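# Hang the radiator on its floor posts with four arms

## Task

Set the radiator onto its floor posts so that each lug sits all the way down over its red tongue and covers it from view.

## Robot and tools

ROBOTS. Four identical Kinova Gen3 arms, arm1 to arm4. Each has seven joints, a right hand with index, middle and ring fingers plus a thumb, and a wrist camera. Two room cameras, cam_high and cam_low, belong to no arm. Foot (base_link) positions in the scene frame, metres: arm1 (-0.360, +0.795, +0.792), arm2 (-0.409, +0.261, +0.713), arm3 (-0.409, -0.260, +0.787), arm4 (-0.354, -0.794, +0.770). All four feet are almost unrotated, so each faces roughly along scene +x. Scene frame: origin on the floor, +z up. The hand reaches about 1.05 m from the joint-1 axis.

JOINTS. All arm values are absolute targets in radians. joint1_rad, -6.283 to 6.283: spins the arm about its foot, positive clockwise seen from above, and 0 points along the foot's +x. joint2_rad, -2.249 to 2.249: shoulder, 0 is upright and positive leans forward. joint3_rad, -6.283 to 6.283: twists the upper arm. joint4_rad, -2.579 to 2.579: elbow, 0 is straight. joint5_rad, -6.283 to 6.283: twists the forearm. joint6_rad, -2.099 to 2.099: wrist bend, 0 is straight. joint7_rad, -6.283 to 6.283: hand roll, positive counter-clockwise seen from behind the hand. A joint counts as done within 0.01 rad. Speed caps are 1.39 rad/s for joints 1-4 and 1.22 rad/s for joints 5-7. The joints moved on one arm begin and finish together, and the hand may swing along a wide curve between postures. Reference posture: joints 1, 3 and 5 at 0, joint7 at 1.57, fingers pointing down in front of the arm. There the palm faces left, the thumb is on the side away from the foot, and the wrist camera looks toward the index knuckle at about 45 degrees.

HAND. There are sixteen hinge keys: hand_index_, hand_middle_ and hand_ring_ each with mcp, abd, pip and dip, and hand_thumb_ with cmc, axl, mcp and ipl. Each value runs from -1 to 1 and is an absolute goal scaled between the hinge's two stops, done within 0.02. Moving a finger's mcp, pip or dip toward -1 curls it toward the palm. The straight values are mcp +0.75, pip +0.58, dip +0.70 and abd 0. Moving hand_thumb_cmc toward -1 swings the thumb from beside the palm to in front of it, with +0.71 flat beside the palm. hand_thumb_axl turns the thumb about its own line, straight at +0.68. hand_thumb_mcp (straight +0.23) and hand_thumb_ipl (straight +0.17) bend the thumb. Two settings apply to all hinges. hand_current_limit runs -1 to 1 and maps to 0 to 550 mA, starting at +0.4. hand_speed runs -0.96 to 1 and sets the share (n+1)/2 of 8.5 rad/s, starting at -0.6. The motors are soft servos, and grip force grows the further the goal lies past the object's surface. Any key you leave out keeps its goal, so a grip stays. Sending the currently reported position loosens a grip. Hand-point axes: +z runs along the straight fingers, +x across the palm away from the thumb, and +y out of the palm face. A camera mast sticks out on the palm side near the wrist and can strike things.

MOVE. Call move with up to four keys, arm1 to arm4. Each holds its own object with "joints" (a map from joint name to value) and, optionally, "min_time_s" (0.1 to 8 s, the shortest duration for that arm's motions). Arms you leave out get no new command but may still be pushing toward old targets. All parts of a call start at once. An action lasts at most 15 s. "cameras" is a list drawn from arm1_cam_wrist to arm4_cam_wrist, cam_high, cam_low or "all". It can be empty, and if omitted you get all cameras for an empty move and none otherwise. An empty move reports the full state, the scene number and the images. Unknown keys make the call invalid. Out-of-range values are refused, and a refusal also cancels the later move, wait and finished_scene calls in that reply.

OTHER TOOLS. wait {seconds 0-10, cameras} lets time run without commanding anything. zoom_image {camera, region [x0,y0,x1,y1]} magnifies part of a camera's latest image. Pixels start at the top-left, and the region can be at most 504 by 504; images are 672x504. finished_scene {scene: current number} ends the scene for good. The goal must hold without help from the arms.

RESULTS. The "move" line gives each commanded arm as done or its worst status word. joint_status per joint can be done, off_target (resting short and possibly still pushing), time_out (target dropped, holding in place), not_followed (withheld by the anti-collision check, which may retry later) or limit_stop_at_motor_heat (resend the target). on_its_own reports motion you did not command. Arms under "as last shown" were not commanded, and their lines repeat earlier values. hand_state gives one word per motor: moving, goal, blocked (pressing, short of the goal) or overload (shut down). The <motor>_current_ma lines are positive when pushing toward -1. hand_goal_ lines show the goals written. Joint velocities are in rad/s, and "within noise" means the arm is still. Joint torques are signed toward larger positions and change at rest only through contact or load. Flange force is the outside force on the end effector in its own axes; it is noisy and shows "no reading" near singular poses. A camera frame can lag the state slightly.

AVOID. Hard pressing between two robots, including one hand closing on another robot's fingers, fails the scene. The separation check can act too late and does not stop fingers, and no reading reports robot-to-robot contact. The arms keep pushing after contact. Exceeding the torque limits (104.5 N m on joints 1-4, 51.3 on joints 5-7), or straying more than 5 degrees from the planned path, faults the arm. A fault freezes it for 10 s and drops its remaining commands, while the hand keeps its last goals. Finger motors that run at 495 mA or more for 5 s cumulative shut down for 10 s. Stretched or straining arms heat up, and at 75 °C the arm sinks for 30-60 s. Watch for MOTOR HOT lines. Never drop the radiator, let go of it while it moves, slam it onto the posts, or push anything off the work area or onto the floor. Loose objects may occasionally get a brief outside nudge.

Each tool is called after "Request:" by a JSON object that holds its "name" and its "arguments", one argument or row to a line.

## Session

Request:
{"name": "move", "arguments": {

}}

Scene clock: 0.00 s.
Joint torques (N m): no reading
Flange force (N): no reading
Joint velocities: within noise
arm1.joint_positions: joint1_rad=+0.172 joint2_rad=-0.420 joint3_rad=-0.123 joint4_rad=+1.490 joint5_rad=-0.002 joint6_rad=+1.960 joint7_rad=+1.892 hand_index_mcp=+0.753 hand_index_abd=+0.000 hand_index_pip=+0.577 hand_index_dip=+0.696 hand_middle_mcp=+0.753 hand_middle_abd=+0.000 hand_middle_pip=+0.577 hand_middle_dip=+0.696 hand_ring_mcp=+0.753 hand_ring_abd=+0.000 hand_ring_pip=+0.577 hand_ring_dip=+0.696 hand_thumb_cmc=+0.714 hand_thumb_axl=+0.677 hand_thumb_mcp=+0.226 hand_thumb_ipl=+0.168 hand_current_limit=+0.400 hand_speed=-0.600
arm1.joint_status: not commanded
arm1.hand_state: goal,goal,goal,goal,goal,goal,goal,goal,goal,goal,goal,goal,goal,goal,goal,goal
arm1.index_mcp_current_ma: 0
arm1.index_abd_current_ma: 0
arm1.index_pip_current_ma: 0
arm1.index_dip_current_ma: 0
arm1.middle_mcp_current_ma: 0
arm1.middle_abd_current_ma: 0
arm1.middle_pip_current_ma: 0
arm1.middle_dip_current_ma: 0
arm1.ring_mcp_current_ma: 0
arm1.ring_abd_current_ma: 0
arm1.ring_pip_current_ma: 0
arm1.ring_dip_current_ma: 0
arm1.thumb_cmc_current_ma: 0
arm1.thumb_axl_current_ma: 0
arm1.thumb_mcp_current_ma: 0
arm1.thumb_ipl_current_ma: 0
arm1.hand_goal_index_mcp: 0.754
arm1.hand_goal_index_abd: 0.000
arm1.hand_goal_index_pip: 0.576
arm1.hand_goal_index_dip: 0.696
arm1.hand_goal_middle_mcp: 0.754
arm1.hand_goal_middle_abd: 0.000
arm1.hand_goal_middle_pip: 0.576
arm1.hand_goal_middle_dip: 0.696
arm1.hand_goal_ring_mcp: 0.754
arm1.hand_goal_ring_abd: 0.000
arm1.hand_goal_ring_pip: 0.576
arm1.hand_goal_ring_dip: 0.696
arm1.hand_goal_thumb_cmc: 0.714
arm1.hand_goal_thumb_axl: 0.678
arm1.hand_goal_thumb_mcp: 0.226
arm1.hand_goal_thumb_ipl: 0.168
arm1.hand: x=-0.2173 y=+0.8535 z=+1.3066 quat_wxyz=(+0.044, -0.126, +0.991, -0.027) (m; scene frame)
arm2.joint_positions: joint1_rad=+0.674 joint2_rad=-0.478 joint3_rad=-0.039 joint4_rad=+1.508 joint5_rad=-0.047 joint6_rad=+1.956 joint7_rad=+1.619 hand_index_mcp=+0.753 hand_index_abd=+0.000 hand_index_pip=+0.577 hand_index_dip=+0.696 hand_middle_mcp=+0.753 hand_middle_abd=+0.000 hand_middle_pip=+0.577 hand_middle_dip=+0.696 hand_ring_mcp=+0.753 hand_ring_abd=+0.000 hand_ring_pip=+0.577 hand_ring_dip=+0.696 hand_thumb_cmc=+0.714 hand_thumb_axl=+0.677 hand_thumb_mcp=+0.226 hand_thumb_ipl=+0.168 hand_current_limit=+0.400 hand_speed=-0.600
arm2.joint_status: not commanded
arm2.hand_state: goal,goal,goal,goal,goal,goal,goal,goal,goal,goal,goal,goal,goal,goal,goal,goal
arm2.index_mcp_current_ma: 0
arm2.index_abd_current_ma: 0
arm2.index_pip_current_ma: 0
arm2.index_dip_current_ma: 0
arm2.middle_mcp_current_ma: 0
arm2.middle_abd_current_ma: 0
arm2.middle_pip_current_ma: 0
arm2.middle_dip_current_ma: 0
arm2.ring_mcp_current_ma: 0
arm2.ring_abd_current_ma: 0
arm2.ring_pip_current_ma: 0
arm2.ring_dip_current_ma: 0
arm2.thumb_cmc_current_ma: 0
arm2.thumb_axl_current_ma: 0
arm2.thumb_mcp_current_ma: 0
arm2.thumb_ipl_current_ma: 0
arm2.hand_goal_index_mcp: 0.754
arm2.hand_goal_index_abd: 0.000
arm2.hand_goal_index_pip: 0.576
arm2.hand_goal_index_dip: 0.696
arm2.hand_goal_middle_mcp: 0.754
arm2.hand_goal_middle_abd: 0.000
arm2.hand_goal_middle_pip: 0.576
arm2.hand_goal_middle_dip: 0.696
arm2.hand_goal_ring_mcp: 0.754
arm2.hand_goal_ring_abd: 0.000
arm2.hand_goal_ring_pip: 0.576
arm2.hand_goal_ring_dip: 0.696
arm2.hand_goal_thumb_cmc: 0.714
arm2.hand_goal_thumb_axl: 0.678
arm2.hand_goal_thumb_mcp: 0.226
arm2.hand_goal_thumb_ipl: 0.168
arm2.hand: x=-0.2496 y=+0.2349 z=+1.2400 quat_wxyz=(+0.074, +0.285, +0.956, -0.010) (m; scene frame)
arm3.joint_positions: joint1_rad=+0.583 joint2_rad=-0.414 joint3_rad=-0.039 joint4_rad=+1.487 joint5_rad=-0.063 joint6_rad=+2.051 joint7_rad=+1.598 hand_index_mcp=+0.753 hand_index_abd=+0.000 hand_index_pip=+0.577 hand_index_dip=+0.696 hand_middle_mcp=+0.753 hand_middle_abd=+0.000 hand_middle_pip=+0.577 hand_middle_dip=+0.696 hand_ring_mcp=+0.753 hand_ring_abd=+0.000 hand_ring_pip=+0.577 hand_ring_dip=+0.696 hand_thumb_cmc=+0.714 hand_thumb_axl=+0.677 hand_thumb_mcp=+0.226 hand_thumb_ipl=+0.168 hand_current_limit=+0.400 hand_speed=-0.600
arm3.joint_status: not commanded
arm3.hand_state: goal,goal,goal,goal,goal,goal,goal,goal,goal,goal,goal,goal,goal,goal,goal,goal
arm3.index_mcp_current_ma: 0
arm3.index_abd_current_ma: 0
arm3.index_pip_current_ma: 0
arm3.index_dip_current_ma: 0
arm3.middle_mcp_current_ma: 0
arm3.middle_abd_current_ma: 0
arm3.middle_pip_current_ma: 0
arm3.middle_dip_current_ma: 0
arm3.ring_mcp_current_ma: 0
arm3.ring_abd_current_ma: 0
arm3.ring_pip_current_ma: 0
arm3.ring_dip_current_ma: 0
arm3.thumb_cmc_current_ma: 0
arm3.thumb_axl_current_ma: 0
arm3.thumb_mcp_current_ma: 0
arm3.thumb_ipl_current_ma: 0
arm3.hand_goal_index_mcp: 0.754
arm3.hand_goal_index_abd: 0.000
arm3.hand_goal_index_pip: 0.576
arm3.hand_goal_index_dip: 0.696
arm3.hand_goal_middle_mcp: 0.754
arm3.hand_goal_middle_abd: 0.000
arm3.hand_goal_middle_pip: 0.576
arm3.hand_goal_middle_dip: 0.696
arm3.hand_goal_ring_mcp: 0.754
arm3.hand_goal_ring_abd: 0.000
arm3.hand_goal_ring_pip: 0.576
arm3.hand_goal_ring_dip: 0.696
arm3.hand_goal_thumb_cmc: 0.714
arm3.hand_goal_thumb_axl: 0.678
arm3.hand_goal_thumb_mcp: 0.226
arm3.hand_goal_thumb_ipl: 0.168
arm3.hand: x=-0.2595 y=-0.2484 z=+1.3104 quat_wxyz=(+0.017, +0.226, +0.974, +0.014) (m; scene frame)
arm4.joint_positions: joint1_rad=+0.568 joint2_rad=-0.493 joint3_rad=-0.051 joint4_rad=+1.452 joint5_rad=-0.028 joint6_rad=+1.969 joint7_rad=+1.820 hand_index_mcp=+0.753 hand_index_abd=+0.000 hand_index_pip=+0.577 hand_index_dip=+0.696 hand_middle_mcp=+0.753 hand_middle_abd=+0.000 hand_middle_pip=+0.577 hand_middle_dip=+0.696 hand_ring_mcp=+0.753 hand_ring_abd=+0.000 hand_ring_pip=+0.577 hand_ring_dip=+0.696 hand_thumb_cmc=+0.714 hand_thumb_axl=+0.677 hand_thumb_mcp=+0.226 hand_thumb_ipl=+0.168 hand_current_limit=+0.400 hand_speed=-0.600
arm4.joint_status: not commanded
arm4.hand_state: goal,goal,goal,goal,goal,goal,goal,goal,goal,goal,goal,goal,goal,goal,goal,goal
arm4.index_mcp_current_ma: 0
arm4.index_abd_current_ma: 0
arm4.index_pip_current_ma: 0
arm4.index_dip_current_ma: 0
arm4.middle_mcp_current_ma: 0
arm4.middle_abd_current_ma: 0
arm4.middle_pip_current_ma: 0
arm4.middle_dip_current_ma: 0
arm4.ring_mcp_current_ma: 0
arm4.ring_abd_current_ma: 0
arm4.ring_pip_current_ma: 0
arm4.ring_dip_current_ma: 0
arm4.thumb_cmc_current_ma: 0
arm4.thumb_axl_current_ma: 0
arm4.thumb_mcp_current_ma: 0
arm4.thumb_ipl_current_ma: 0
arm4.hand_goal_index_mcp: 0.754
arm4.hand_goal_index_abd: 0.000
arm4.hand_goal_index_pip: 0.576
arm4.hand_goal_index_dip: 0.696
arm4.hand_goal_middle_mcp: 0.754
arm4.hand_goal_middle_abd: 0.000
arm4.hand_goal_middle_pip: 0.576
arm4.hand_goal_middle_dip: 0.696
arm4.hand_goal_ring_mcp: 0.754
arm4.hand_goal_ring_abd: 0.000
arm4.hand_goal_ring_pip: 0.576
arm4.hand_goal_ring_dip: 0.696
arm4.hand_goal_thumb_cmc: 0.714
arm4.hand_goal_thumb_axl: 0.678
arm4.hand_goal_thumb_mcp: 0.226
arm4.hand_goal_thumb_ipl: 0.168
arm4.hand: x=-0.2161 y=-0.7913 z=+1.3129 quat_wxyz=(+0.104, +0.132, +0.985, -0.037) (m; scene frame)
pictures: arm1_cam_wrist, arm2_cam_wrist, arm3_cam_wrist, arm4_cam_wrist, cam_high, cam_low

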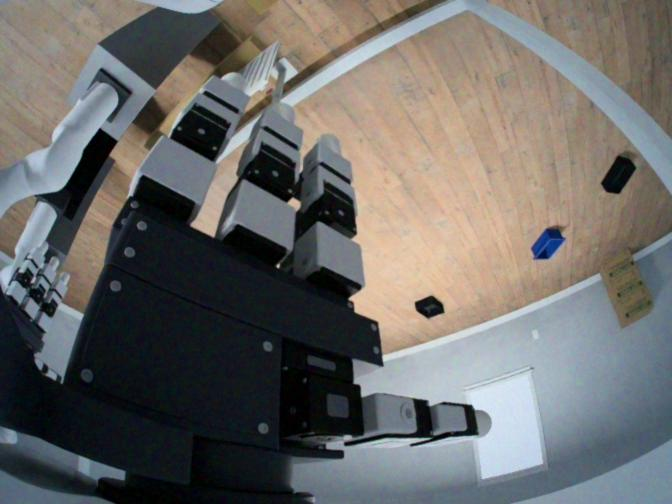

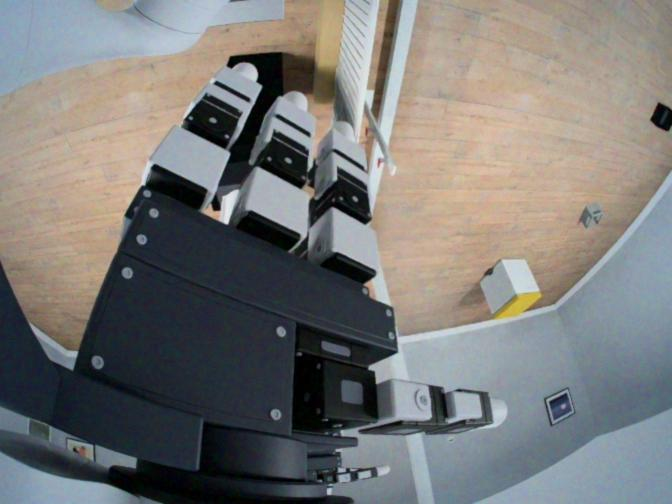

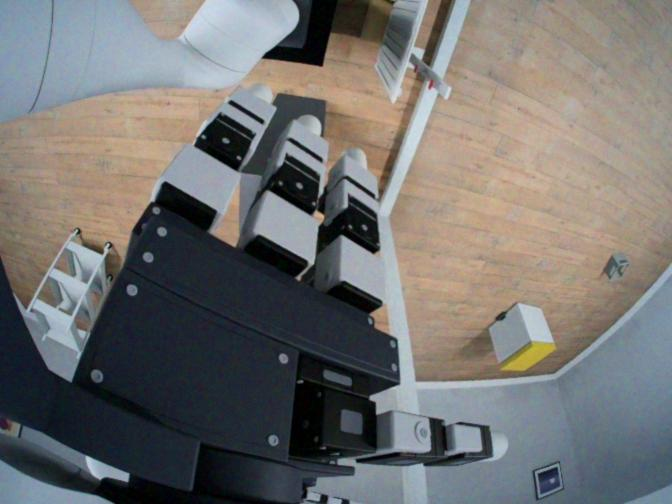

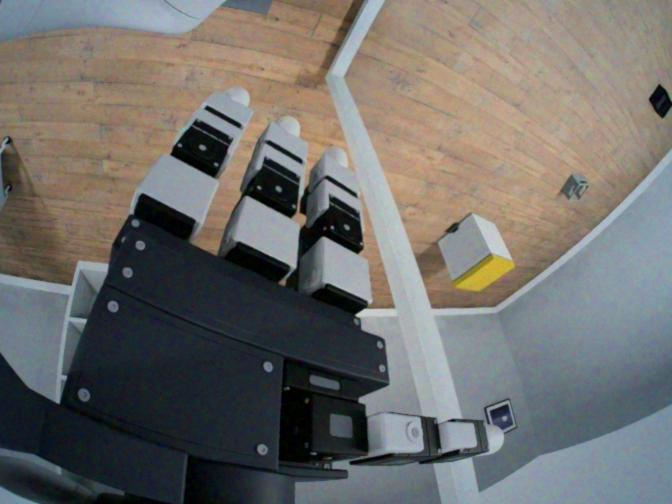

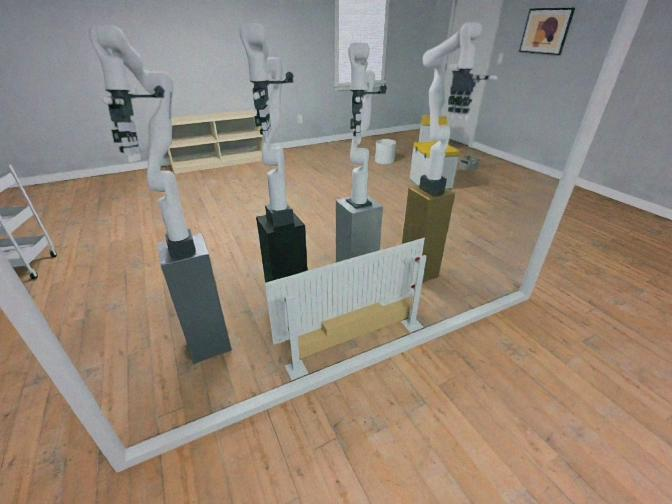

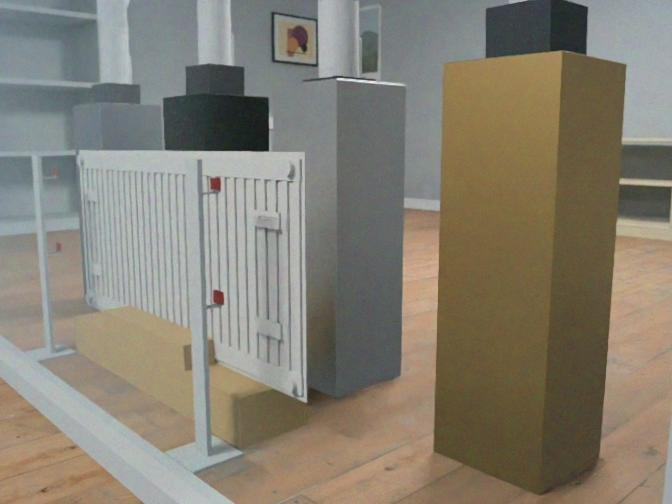

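Request:
{"name": "zoom_image", "arguments": {
  "camera": "cam_low",
  "region": [0, 120, 330, 504]
}}

Request:
{"name": "zoom_image", "arguments": {
  "camera": "cam_high",
  "region": [240, 160, 460, 390]
}}

Request:
{"name": "zoom_image", "arguments": {
  "camera": "arm2_cam_wrist",
  "region": [240, 0, 440, 200]
}}

Request:
{"name": "zoom_image", "arguments": {
  "camera": "arm3_cam_wrist",
  "region": [300, 0, 500, 200]
}}

Request:
{"name": "zoom_image", "arguments": {
  "camera": "arm1_cam_wrist",
  "region": [150, 0, 350, 200]
}}

Scaled by 1.312 from the camera's 672x504 image, which has a finer 960x720 frame.

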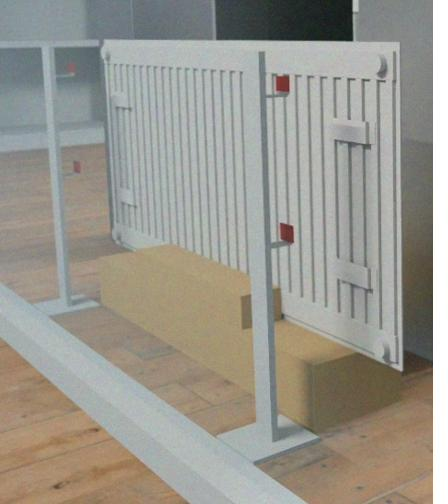

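Scaled by 2.191 from the camera's 672x504 image, which has a finer 960x720 frame.

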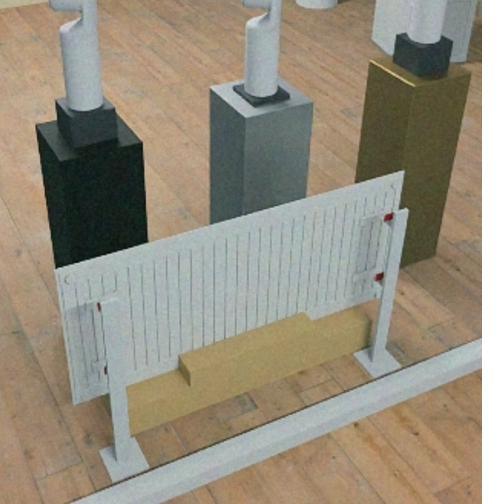

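Scaled by 2.520 from the camera's 672x504 image, which has a finer 960x720 frame.

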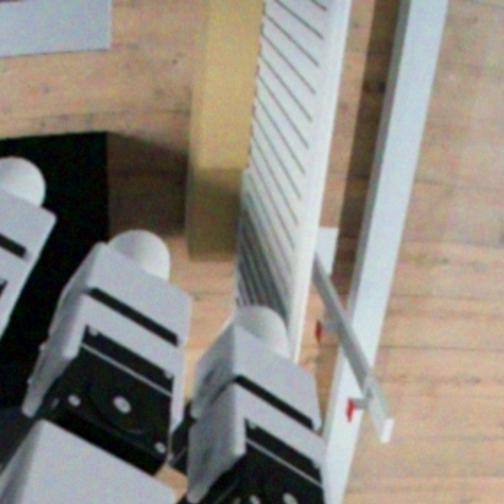

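Scaled by 2.520 from the camera's 672x504 image, which has a finer 960x720 frame.

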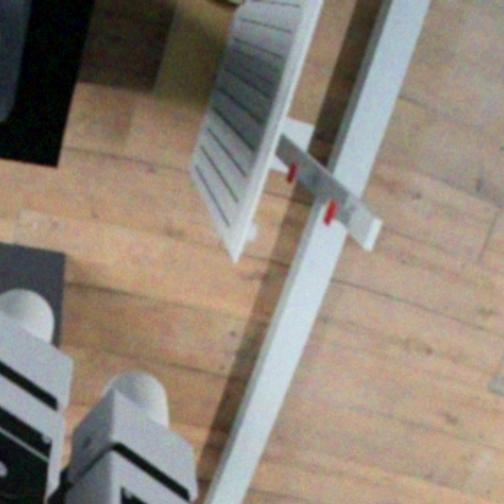

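Scaled by 2.520 from the camera's 672x504 image, which has a finer 960x720 frame.

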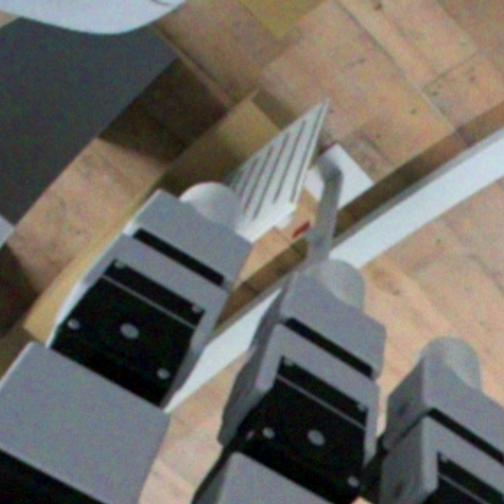

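Request:
{"name": "zoom_image", "arguments": {
  "camera": "cam_high",
  "region": [140, 160, 308, 286]
}}

Request:
{"name": "zoom_image", "arguments": {
  "camera": "cam_high",
  "region": [308, 130, 476, 256]
}}

Request:
{"name": "zoom_image", "arguments": {
  "camera": "cam_high",
  "region": [240, 220, 350, 390]
}}

Request:
{"name": "zoom_image", "arguments": {
  "camera": "cam_high",
  "region": [340, 220, 450, 390]
}}

Scaled by 3.000 from the camera's 672x504 image, which has a finer 960x720 frame.

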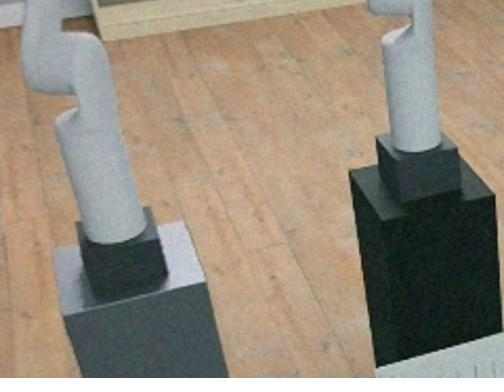

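Scaled by 3.000 from the camera's 672x504 image, which has a finer 960x720 frame.

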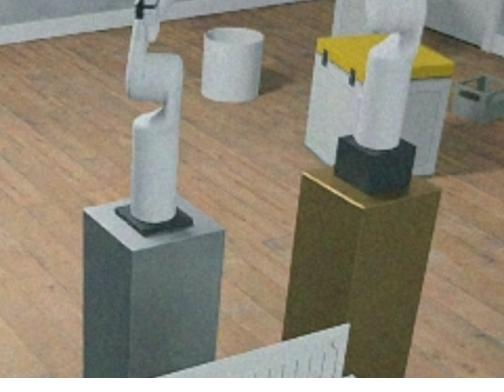

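Scaled by 2.965 from the camera's 672x504 image, which has a finer 960x720 frame.

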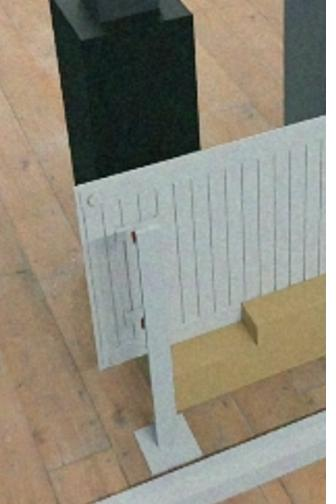

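Scaled by 2.965 from the camera's 672x504 image, which has a finer 960x720 frame.

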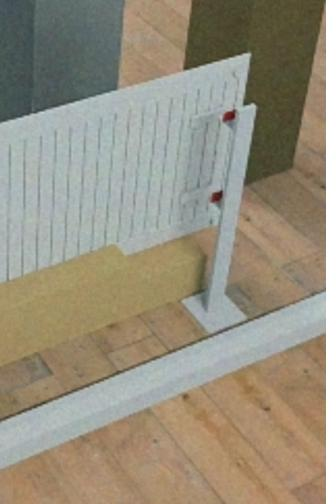

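Request:
{"name": "zoom_image", "arguments": {
  "camera": "cam_high",
  "region": [80, 20, 200, 170]
}}

Request:
{"name": "zoom_image", "arguments": {
  "camera": "cam_high",
  "region": [230, 20, 330, 145]
}}

Request:
{"name": "zoom_image", "arguments": {
  "camera": "cam_high",
  "region": [330, 20, 510, 145]
}}

Scaled by 3.360 from the camera's 672x504 image, which has a finer 960x720 frame.

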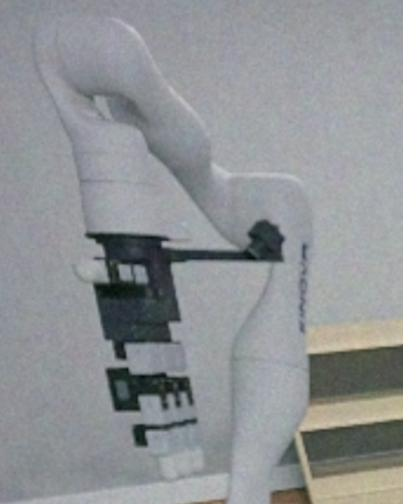

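Scaled by 4.032 from the camera's 672x504 image, which has a finer 960x720 frame.

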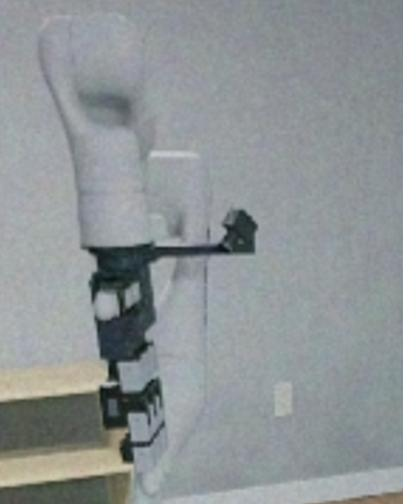

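Scaled by 2.800 from the camera's 672x504 image, which has a finer 960x720 frame.

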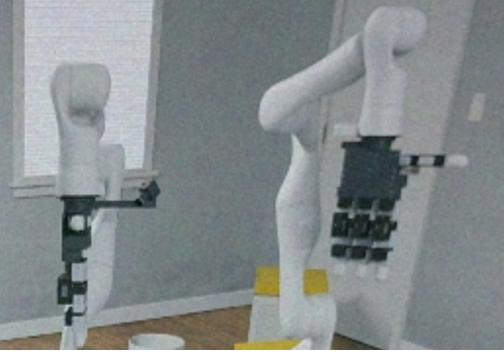

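Request:
{"name": "move", "arguments": {
  "arm2": {"joints":{"joint1_rad":0.018,"joint2_rad":0.319,"joint3_rad":0,"joint4_rad":2.157,"joint5_rad":0,"joint6_rad":0.665,"joint7_rad":0.028},"min_time_s":4},
  "arm3": {"joints":{"joint1_rad":-0.137,"joint2_rad":0.532,"joint3_rad":0,"joint4_rad":2.173,"joint5_rad":0,"joint6_rad":0.436,"joint7_rad":2.973},"min_time_s":4},
  "cameras": ["arm2_cam_wrist","arm3_cam_wrist","cam_high","cam_low"]
}}

Scene clock: 215.67 s.
Joint torques (N m): arm1=[0.73 0.19 -0.92 -6.93 0.16 -0.44 0.16] | arm2=[-0.1 -12.89 -0.1 -4.4 -0.19 0.08 0.09] | arm3=[1.03 -12.33 -1.07 -2.96 0.07 -0.14 0.19] | arm4=[1.55 0.7 0.17 -7 -0.02 -0.88 -0.24]
Flange force (N): arm1=[1.0 -3.1 -3.4] | arm2=[-0.2 4.9 2.4] | arm3=[-3.8 -0.4 -3.9] | arm4=[-2.3 -2.1 -3.4]
move: arm2 done; arm3 done
Joint velocities: within noise
arm1, arm4: as last shown
arm1.joint_positions: joint1_rad=+0.172 joint2_rad=-0.420 joint3_rad=-0.123 joint4_rad=+1.490 joint5_rad=-0.002 joint6_rad=+1.960 joint7_rad=+1.892 hand_index_mcp=+0.753 hand_index_abd=+0.000 hand_index_pip=+0.577 hand_index_dip=+0.696 hand_middle_mcp=+0.753 hand_middle_abd=+0.000 hand_middle_pip=+0.577 hand_middle_dip=+0.696 hand_ring_mcp=+0.753 hand_ring_abd=+0.000 hand_ring_pip=+0.577 hand_ring_dip=+0.696 hand_thumb_cmc=+0.714 hand_thumb_axl=+0.677 hand_thumb_mcp=+0.224 hand_thumb_ipl=+0.168 hand_current_limit=+0.400 hand_speed=-0.600
arm2.joint_positions: joint1_rad=+0.018 joint2_rad=+0.319 joint3_rad=+0.000 joint4_rad=+2.157 joint5_rad=+0.000 joint6_rad=+0.665 joint7_rad=+0.028 hand_index_mcp=+0.753 hand_index_abd=+0.000 hand_index_pip=+0.577 hand_index_dip=+0.696 hand_middle_mcp=+0.753 hand_middle_abd=+0.000 hand_middle_pip=+0.577 hand_middle_dip=+0.696 hand_ring_mcp=+0.753 hand_ring_abd=+0.000 hand_ring_pip=+0.577 hand_ring_dip=+0.696 hand_thumb_cmc=+0.714 hand_thumb_axl=+0.677 hand_thumb_mcp=+0.223 hand_thumb_ipl=+0.168 hand_current_limit=+0.400 hand_speed=-0.600
arm2.joint_status: all done
arm2.hand_state: goal,goal,goal,goal,goal,goal,goal,goal,goal,goal,goal,goal,goal,goal,goal,goal
arm2.index_mcp_current_ma: -1
arm2.index_abd_current_ma: 0
arm2.index_pip_current_ma: 1
arm2.index_dip_current_ma: 0
arm2.middle_mcp_current_ma: -1
arm2.middle_abd_current_ma: 0
arm2.middle_pip_current_ma: 1
arm2.middle_dip_current_ma: 0
arm2.ring_mcp_current_ma: -1
arm2.ring_abd_current_ma: 0
arm2.ring_pip_current_ma: 1
arm2.ring_dip_current_ma: 0
arm2.thumb_cmc_current_ma: 0
arm2.thumb_axl_current_ma: -1
arm2.thumb_mcp_current_ma: -8
arm2.thumb_ipl_current_ma: -1
arm2.hand_goal_index_mcp: 0.754
arm2.hand_goal_index_abd: 0.000
arm2.hand_goal_index_pip: 0.576
arm2.hand_goal_index_dip: 0.696
arm2.hand_goal_middle_mcp: 0.754
arm2.hand_goal_middle_abd: 0.000
arm2.hand_goal_middle_pip: 0.576
arm2.hand_goal_middle_dip: 0.696
arm2.hand_goal_ring_mcp: 0.754
arm2.hand_goal_ring_abd: 0.000
arm2.hand_goal_ring_pip: 0.576
arm2.hand_goal_ring_dip: 0.696
arm2.hand_goal_thumb_cmc: 0.714
arm2.hand_goal_thumb_axl: 0.678
arm2.hand_goal_thumb_mcp: 0.226
arm2.hand_goal_thumb_ipl: 0.168
arm2.hand: x=+0.0019 y=+0.2034 z=+0.8473 quat_wxyz=(-0.005, +0.707, +0.707, +0.003) (m; scene frame)
arm3.joint_positions: joint1_rad=-0.137 joint2_rad=+0.532 joint3_rad=+0.000 joint4_rad=+2.173 joint5_rad=+0.000 joint6_rad=+0.436 joint7_rad=+2.973 hand_index_mcp=+0.753 hand_index_abd=+0.000 hand_index_pip=+0.577 hand_index_dip=+0.696 hand_middle_mcp=+0.753 hand_middle_abd=+0.000 hand_middle_pip=+0.577 hand_middle_dip=+0.696 hand_ring_mcp=+0.753 hand_ring_abd=+0.000 hand_ring_pip=+0.577 hand_ring_dip=+0.696 hand_thumb_cmc=+0.714 hand_thumb_axl=+0.677 hand_thumb_mcp=+0.223 hand_thumb_ipl=+0.168 hand_current_limit=+0.400 hand_speed=-0.600
arm3.joint_status: all done
arm3.hand_state: goal,goal,goal,goal,goal,goal,goal,goal,goal,goal,goal,goal,goal,goal,goal,goal
arm3.index_mcp_current_ma: -1
arm3.index_abd_current_ma: 0
arm3.index_pip_current_ma: 1
arm3.index_dip_current_ma: 0
arm3.middle_mcp_current_ma: -1
arm3.middle_abd_current_ma: 0
arm3.middle_pip_current_ma: 1
arm3.middle_dip_current_ma: 0
arm3.ring_mcp_current_ma: -1
arm3.ring_abd_current_ma: 0
arm3.ring_pip_current_ma: 1
arm3.ring_dip_current_ma: 0
arm3.thumb_cmc_current_ma: 0
arm3.thumb_axl_current_ma: -1
arm3.thumb_mcp_current_ma: -5
arm3.thumb_ipl_current_ma: 0
arm3.hand_goal_index_mcp: 0.754
arm3.hand_goal_index_abd: 0.000
arm3.hand_goal_index_pip: 0.576
arm3.hand_goal_index_dip: 0.696
arm3.hand_goal_middle_mcp: 0.754
arm3.hand_goal_middle_abd: 0.000
arm3.hand_goal_middle_pip: 0.576
arm3.hand_goal_middle_dip: 0.696
arm3.hand_goal_ring_mcp: 0.754
arm3.hand_goal_ring_abd: 0.000
arm3.hand_goal_ring_pip: 0.576
arm3.hand_goal_ring_dip: 0.696
arm3.hand_goal_thumb_cmc: 0.714
arm3.hand_goal_thumb_axl: 0.678
arm3.hand_goal_thumb_mcp: 0.226
arm3.hand_goal_thumb_ipl: 0.168
arm3.hand: x=-0.1489 y=-0.2025 z=+0.8490 quat_wxyz=(+0.000, -0.708, +0.707, -0.005) (m; scene frame)
arm4.joint_positions: joint1_rad=+0.568 joint2_rad=-0.493 joint3_rad=-0.051 joint4_rad=+1.452 joint5_rad=-0.028 joint6_rad=+1.969 joint7_rad=+1.820 hand_index_mcp=+0.753 hand_index_abd=+0.000 hand_index_pip=+0.577 hand_index_dip=+0.696 hand_middle_mcp=+0.753 hand_middle_abd=+0.000 hand_middle_pip=+0.577 hand_middle_dip=+0.696 hand_ring_mcp=+0.753 hand_ring_abd=+0.000 hand_ring_pip=+0.577 hand_ring_dip=+0.696 hand_thumb_cmc=+0.714 hand_thumb_axl=+0.677 hand_thumb_mcp=+0.224 hand_thumb_ipl=+0.168 hand_current_limit=+0.400 hand_speed=-0.600
arm4.index_mcp_current_ma: -1
arm4.index_pip_current_ma: 1
arm4.middle_mcp_current_ma: -1
arm4.middle_pip_current_ma: 1
arm4.ring_mcp_current_ma: -1
arm4.ring_pip_current_ma: 1
arm4.thumb_axl_current_ma: -1
arm4.thumb_mcp_current_ma: -3
pictures: arm2_cam_wrist, arm3_cam_wrist, cam_high, cam_low

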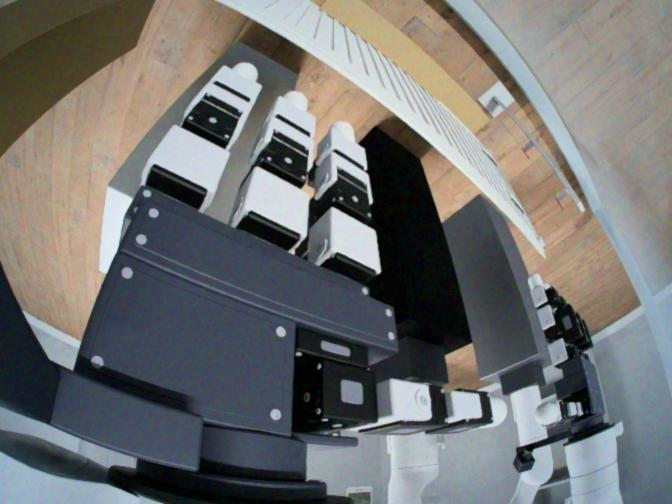

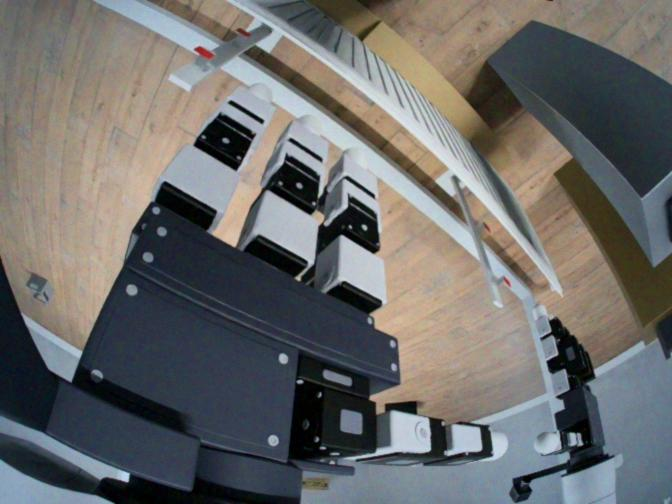

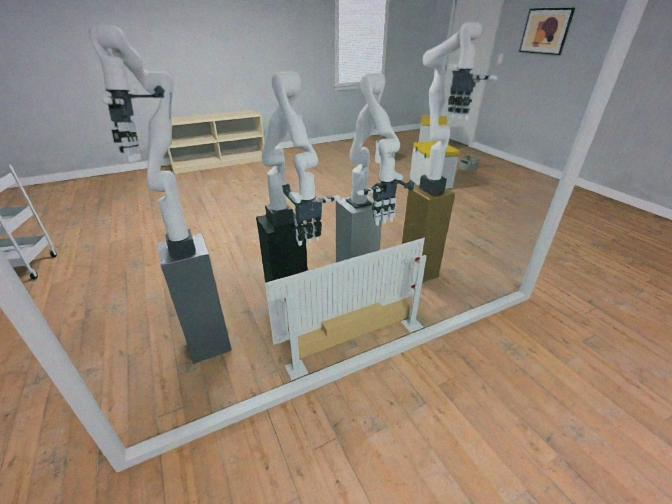

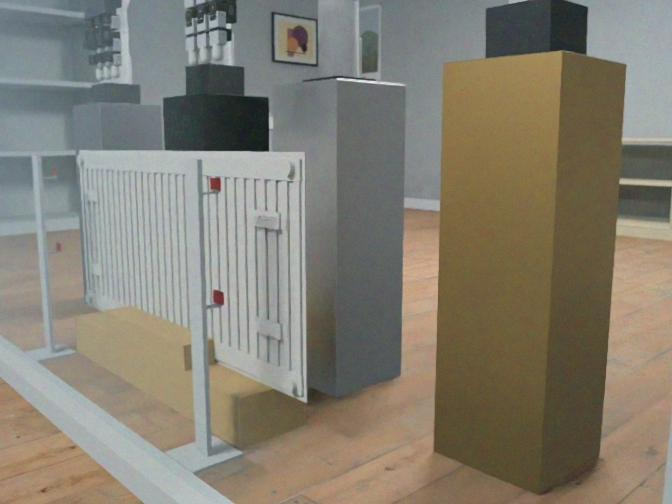

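Request:
{"name": "zoom_image", "arguments": {
  "camera": "arm3_cam_wrist",
  "region": [180, 0, 380, 150]
}}

Request:
{"name": "zoom_image", "arguments": {
  "camera": "arm3_cam_wrist",
  "region": [370, 80, 600, 320]
}}

Request:
{"name": "zoom_image", "arguments": {
  "camera": "arm2_cam_wrist",
  "region": [220, 0, 420, 150]
}}

Request:
{"name": "zoom_image", "arguments": {
  "camera": "arm2_cam_wrist",
  "region": [400, 50, 600, 270]
}}

Scaled by 2.520 from the camera's 672x504 image, which has a finer 960x720 frame.

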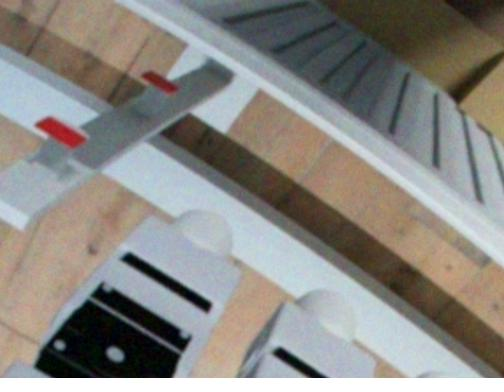

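Scaled by 2.100 from the camera's 672x504 image, which has a finer 960x720 frame.

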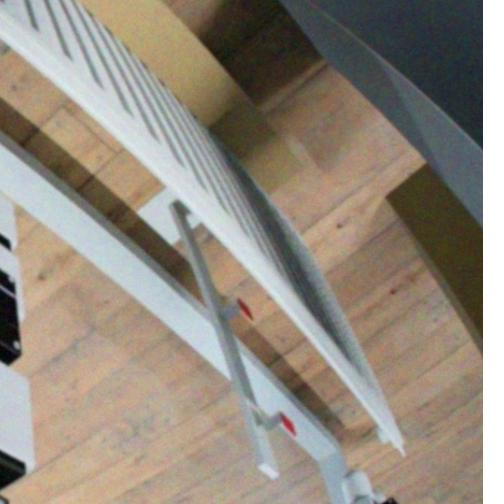

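Scaled by 2.520 from the camera's 672x504 image, which has a finer 960x720 frame.

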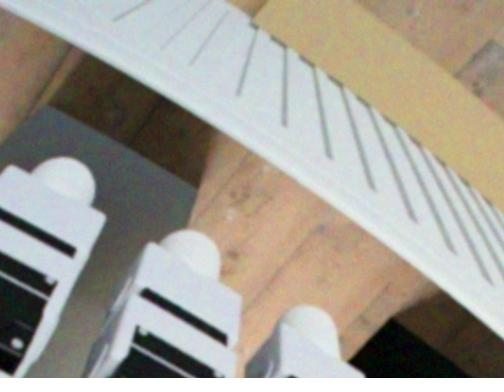

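Scaled by 2.291 from the camera's 672x504 image, which has a finer 960x720 frame.

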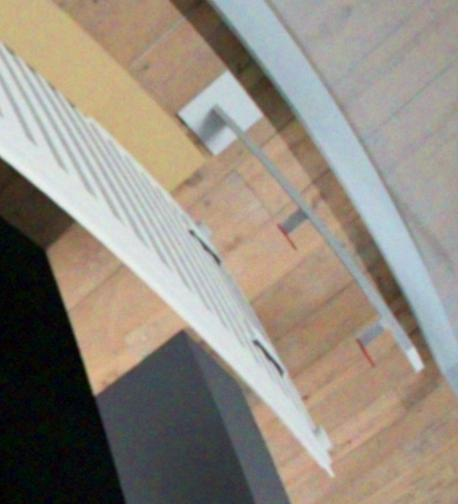

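Request:
{"name": "zoom_image", "arguments": {
  "camera": "cam_high",
  "region": [270, 160, 430, 280]
}}

Scaled by 3.150 from the camera's 672x504 image, which has a finer 960x720 frame.

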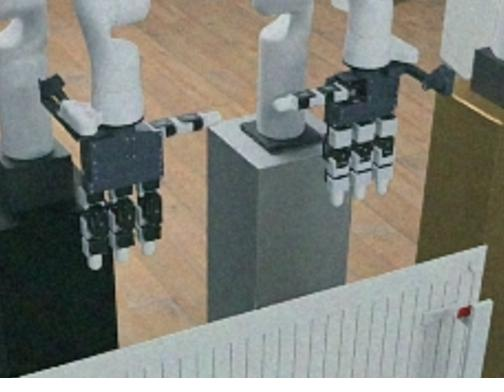

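Request:
{"name": "zoom_image", "arguments": {
  "camera": "cam_low",
  "region": [60, 0, 260, 150]
}}

Request:
{"name": "zoom_image", "arguments": {
  "camera": "cam_low",
  "region": [160, 130, 330, 300]
}}

Request:
{"name": "zoom_image", "arguments": {
  "camera": "cam_low",
  "region": [130, 270, 330, 470]
}}

Request:
{"name": "zoom_image", "arguments": {
  "camera": "cam_low",
  "region": [0, 140, 130, 370]
}}

Scaled by 2.520 from the camera's 672x504 image, which has a finer 960x720 frame.

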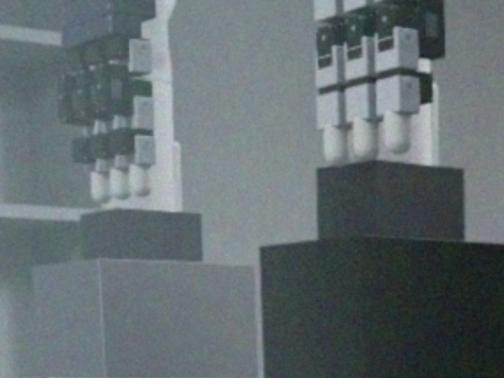

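Scaled by 2.965 from the camera's 672x504 image, which has a finer 960x720 frame.

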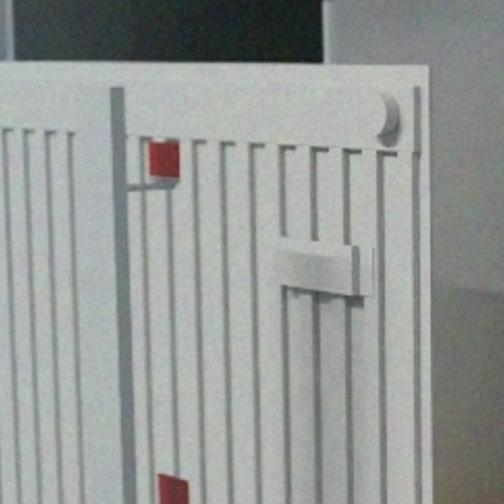

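Scaled by 2.520 from the camera's 672x504 image, which has a finer 960x720 frame.

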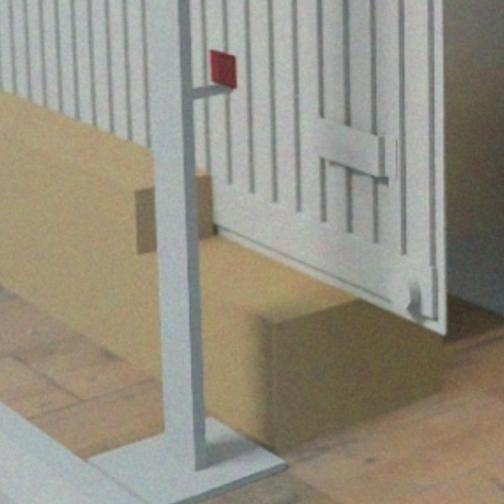

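Scaled by 2.191 from the camera's 672x504 image, which has a finer 960x720 frame.

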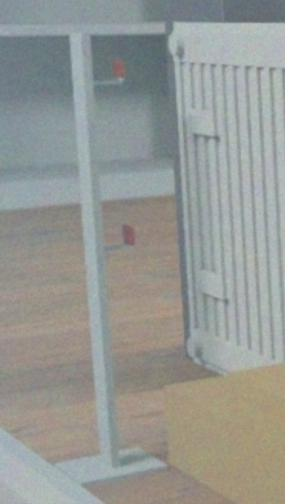

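Request:
{"name": "move", "arguments": {
  "arm2": {"joints":{"joint1_rad":-0.303,"joint2_rad":0.714,"joint3_rad":0,"joint4_rad":2.444,"joint5_rad":0,"joint6_rad":-0.017,"joint7_rad":-0.293,"hand_thumb_cmc":-0.571,"hand_thumb_mcp":-0.112,"hand_thumb_ipl":0.168,"hand_current_limit":0.75},"min_time_s":4},
  "arm3": {"joints":{"joint1_rad":-0.316,"joint2_rad":0.980,"joint3_rad":0,"joint4_rad":2.398,"joint5_rad":0,"joint6_rad":-0.236,"joint7_rad":-0.348,"hand_thumb_cmc":-0.571,"hand_thumb_mcp":-0.112,"hand_thumb_ipl":0.168,"hand_current_limit":0.75},"min_time_s":4},
  "cameras": ["arm2_cam_wrist","arm3_cam_wrist","cam_high","cam_low"]
}}

Scene clock: 446.73 s.
Joint torques (N m): arm1=[0.7 0.12 -0.9 -6.93 0.15 -0.44 0.14] | arm2=[-0.16 -14.25 0.07 0.81 -0.18 0 0.08] | arm3=[1.14 -13.35 -0.99 2.4 0.12 -0.24 0.14] | arm4=[1.55 0.67 0.23 -6.99 -0.02 -0.88 -0.25]
Flange force (N): arm1=[0.9 -3.2 -3.5] | arm2=[0.2 2.1 5.7] | arm3=[3.5 2.0 -3.3] | arm4=[-2.4 -1.9 -3.4]
move: arm2 done; arm3 done
Joint velocities: within noise
arm1, arm4: as last shown
arm2.joint_positions: joint1_rad=-0.303 joint2_rad=+0.714 joint3_rad=+0.000 joint4_rad=+2.444 joint5_rad=+0.000 joint6_rad=-0.017 joint7_rad=-0.293 hand_index_mcp=+0.753 hand_index_abd=+0.000 hand_index_pip=+0.577 hand_index_dip=+0.696 hand_middle_mcp=+0.753 hand_middle_abd=+0.000 hand_middle_pip=+0.577 hand_middle_dip=+0.696 hand_ring_mcp=+0.753 hand_ring_abd=+0.000 hand_ring_pip=+0.577 hand_ring_dip=+0.696 hand_thumb_cmc=-0.568 hand_thumb_axl=+0.677 hand_thumb_mcp=-0.114 hand_thumb_ipl=+0.168 hand_current_limit=+0.750 hand_speed=-0.600
arm2.joint_status: all done
arm2.hand_state: goal,goal,goal,goal,goal,goal,goal,goal,goal,goal,goal,goal,goal,goal,goal,goal
arm2.index_mcp_current_ma: -1
arm2.index_abd_current_ma: 0
arm2.index_pip_current_ma: 1
arm2.index_dip_current_ma: 0
arm2.middle_mcp_current_ma: -1
arm2.middle_abd_current_ma: 0
arm2.middle_pip_current_ma: 1
arm2.middle_dip_current_ma: 0
arm2.ring_mcp_current_ma: -1
arm2.ring_abd_current_ma: 0
arm2.ring_pip_current_ma: 1
arm2.ring_dip_current_ma: 0
arm2.thumb_cmc_current_ma: 5
arm2.thumb_axl_current_ma: -1
arm2.thumb_mcp_current_ma: -5
arm2.thumb_ipl_current_ma: -1
arm2.hand_goal_index_mcp: 0.754
arm2.hand_goal_index_abd: 0.000
arm2.hand_goal_index_pip: 0.576
arm2.hand_goal_index_dip: 0.696
arm2.hand_goal_middle_mcp: 0.754
arm2.hand_goal_middle_abd: 0.000
arm2.hand_goal_middle_pip: 0.576
arm2.hand_goal_middle_dip: 0.696
arm2.hand_goal_ring_mcp: 0.754
arm2.hand_goal_ring_abd: 0.000
arm2.hand_goal_ring_pip: 0.576
arm2.hand_goal_ring_dip: 0.696
arm2.hand_goal_thumb_cmc: -0.570
arm2.hand_goal_thumb_axl: 0.678
arm2.hand_goal_thumb_mcp: -0.112
arm2.hand_goal_thumb_ipl: 0.168
arm2.hand: x=-0.0577 y=+0.2934 z=+0.6998 quat_wxyz=(-0.005, +0.707, +0.707, +0.003) (m; scene frame)
arm3.joint_positions: joint1_rad=-0.316 joint2_rad=+0.980 joint3_rad=+0.000 joint4_rad=+2.398 joint5_rad=+0.000 joint6_rad=-0.236 joint7_rad=-0.348 hand_index_mcp=+0.753 hand_index_abd=+0.000 hand_index_pip=+0.577 hand_index_dip=+0.696 hand_middle_mcp=+0.753 hand_middle_abd=+0.000 hand_middle_pip=+0.577 hand_middle_dip=+0.696 hand_ring_mcp=+0.753 hand_ring_abd=+0.000 hand_ring_pip=+0.577 hand_ring_dip=+0.696 hand_thumb_cmc=-0.568 hand_thumb_axl=+0.677 hand_thumb_mcp=-0.114 hand_thumb_ipl=+0.168 hand_current_limit=+0.750 hand_speed=-0.600
arm3.joint_status: all done
arm3.hand_state: goal,goal,goal,goal,goal,goal,goal,goal,goal,goal,goal,goal,goal,goal,goal,goal
arm3.index_mcp_current_ma: -1
arm3.index_abd_current_ma: 0
arm3.index_pip_current_ma: 1
arm3.index_dip_current_ma: 0
arm3.middle_mcp_current_ma: -1
arm3.middle_abd_current_ma: 0
arm3.middle_pip_current_ma: 1
arm3.middle_dip_current_ma: 0
arm3.ring_mcp_current_ma: -1
arm3.ring_abd_current_ma: 0
arm3.ring_pip_current_ma: 1
arm3.ring_dip_current_ma: 0
arm3.thumb_cmc_current_ma: 3
arm3.thumb_axl_current_ma: -1
arm3.thumb_mcp_current_ma: -3
arm3.thumb_ipl_current_ma: 0
arm3.hand_goal_index_mcp: 0.754
arm3.hand_goal_index_abd: 0.000
arm3.hand_goal_index_pip: 0.576
arm3.hand_goal_index_dip: 0.696
arm3.hand_goal_middle_mcp: 0.754
arm3.hand_goal_middle_abd: 0.000
arm3.hand_goal_middle_pip: 0.576
arm3.hand_goal_middle_dip: 0.696
arm3.hand_goal_ring_mcp: 0.754
arm3.hand_goal_ring_abd: 0.000
arm3.hand_goal_ring_pip: 0.576
arm3.hand_goal_ring_dip: 0.696
arm3.hand_goal_thumb_cmc: -0.570
arm3.hand_goal_thumb_axl: 0.678
arm3.hand_goal_thumb_mcp: -0.112
arm3.hand_goal_thumb_ipl: 0.168
arm3.hand: x=-0.0563 y=-0.2120 z=+0.7006 quat_wxyz=(+0.004, +0.707, +0.707, -0.001) (m; scene frame)
pictures: arm2_cam_wrist, arm3_cam_wrist, cam_high, cam_low

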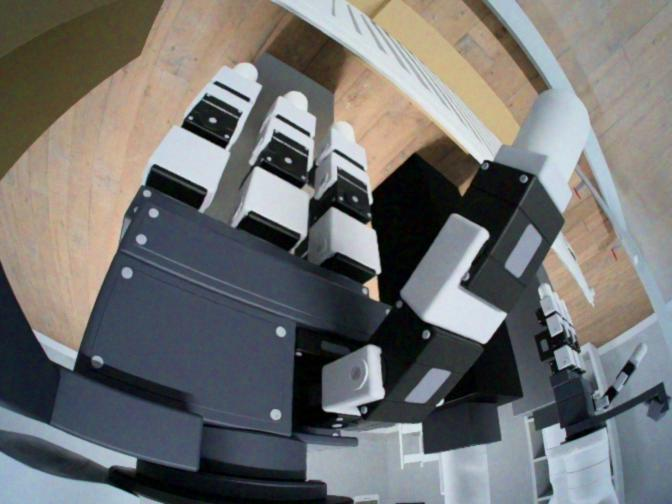

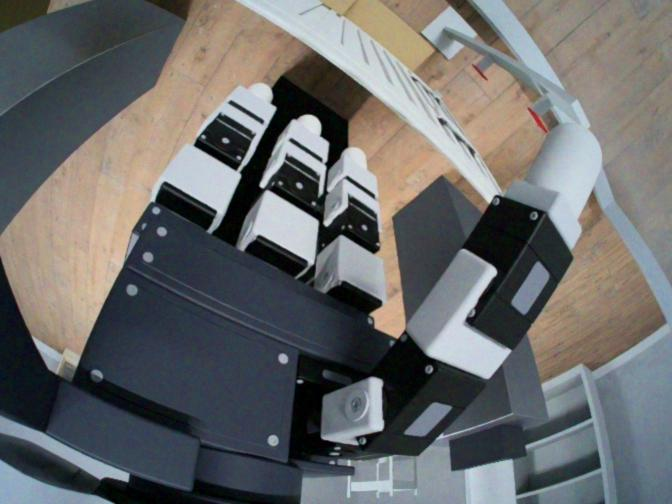

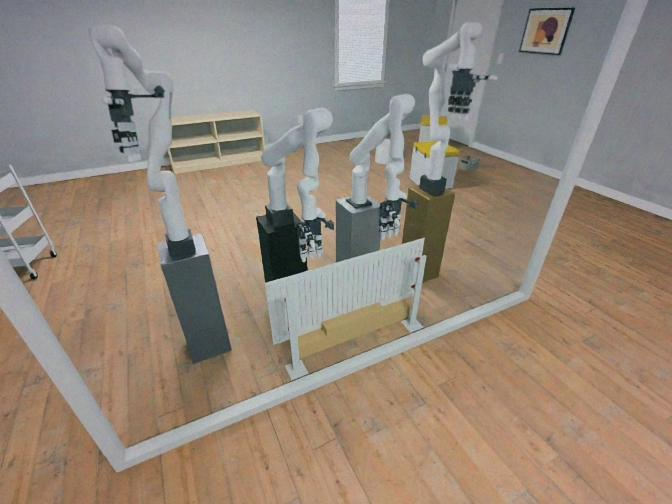

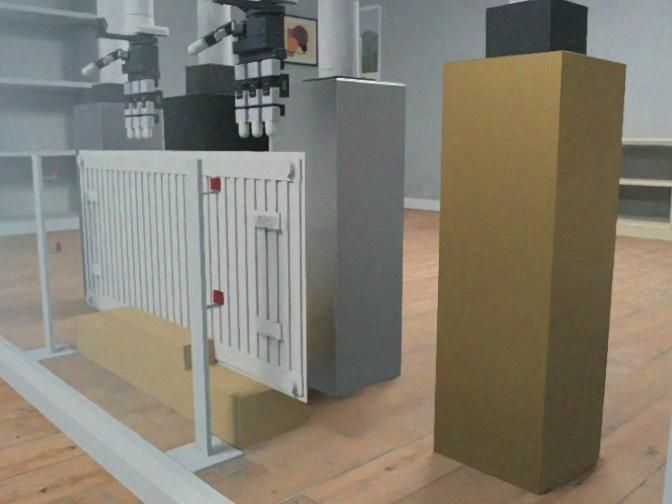

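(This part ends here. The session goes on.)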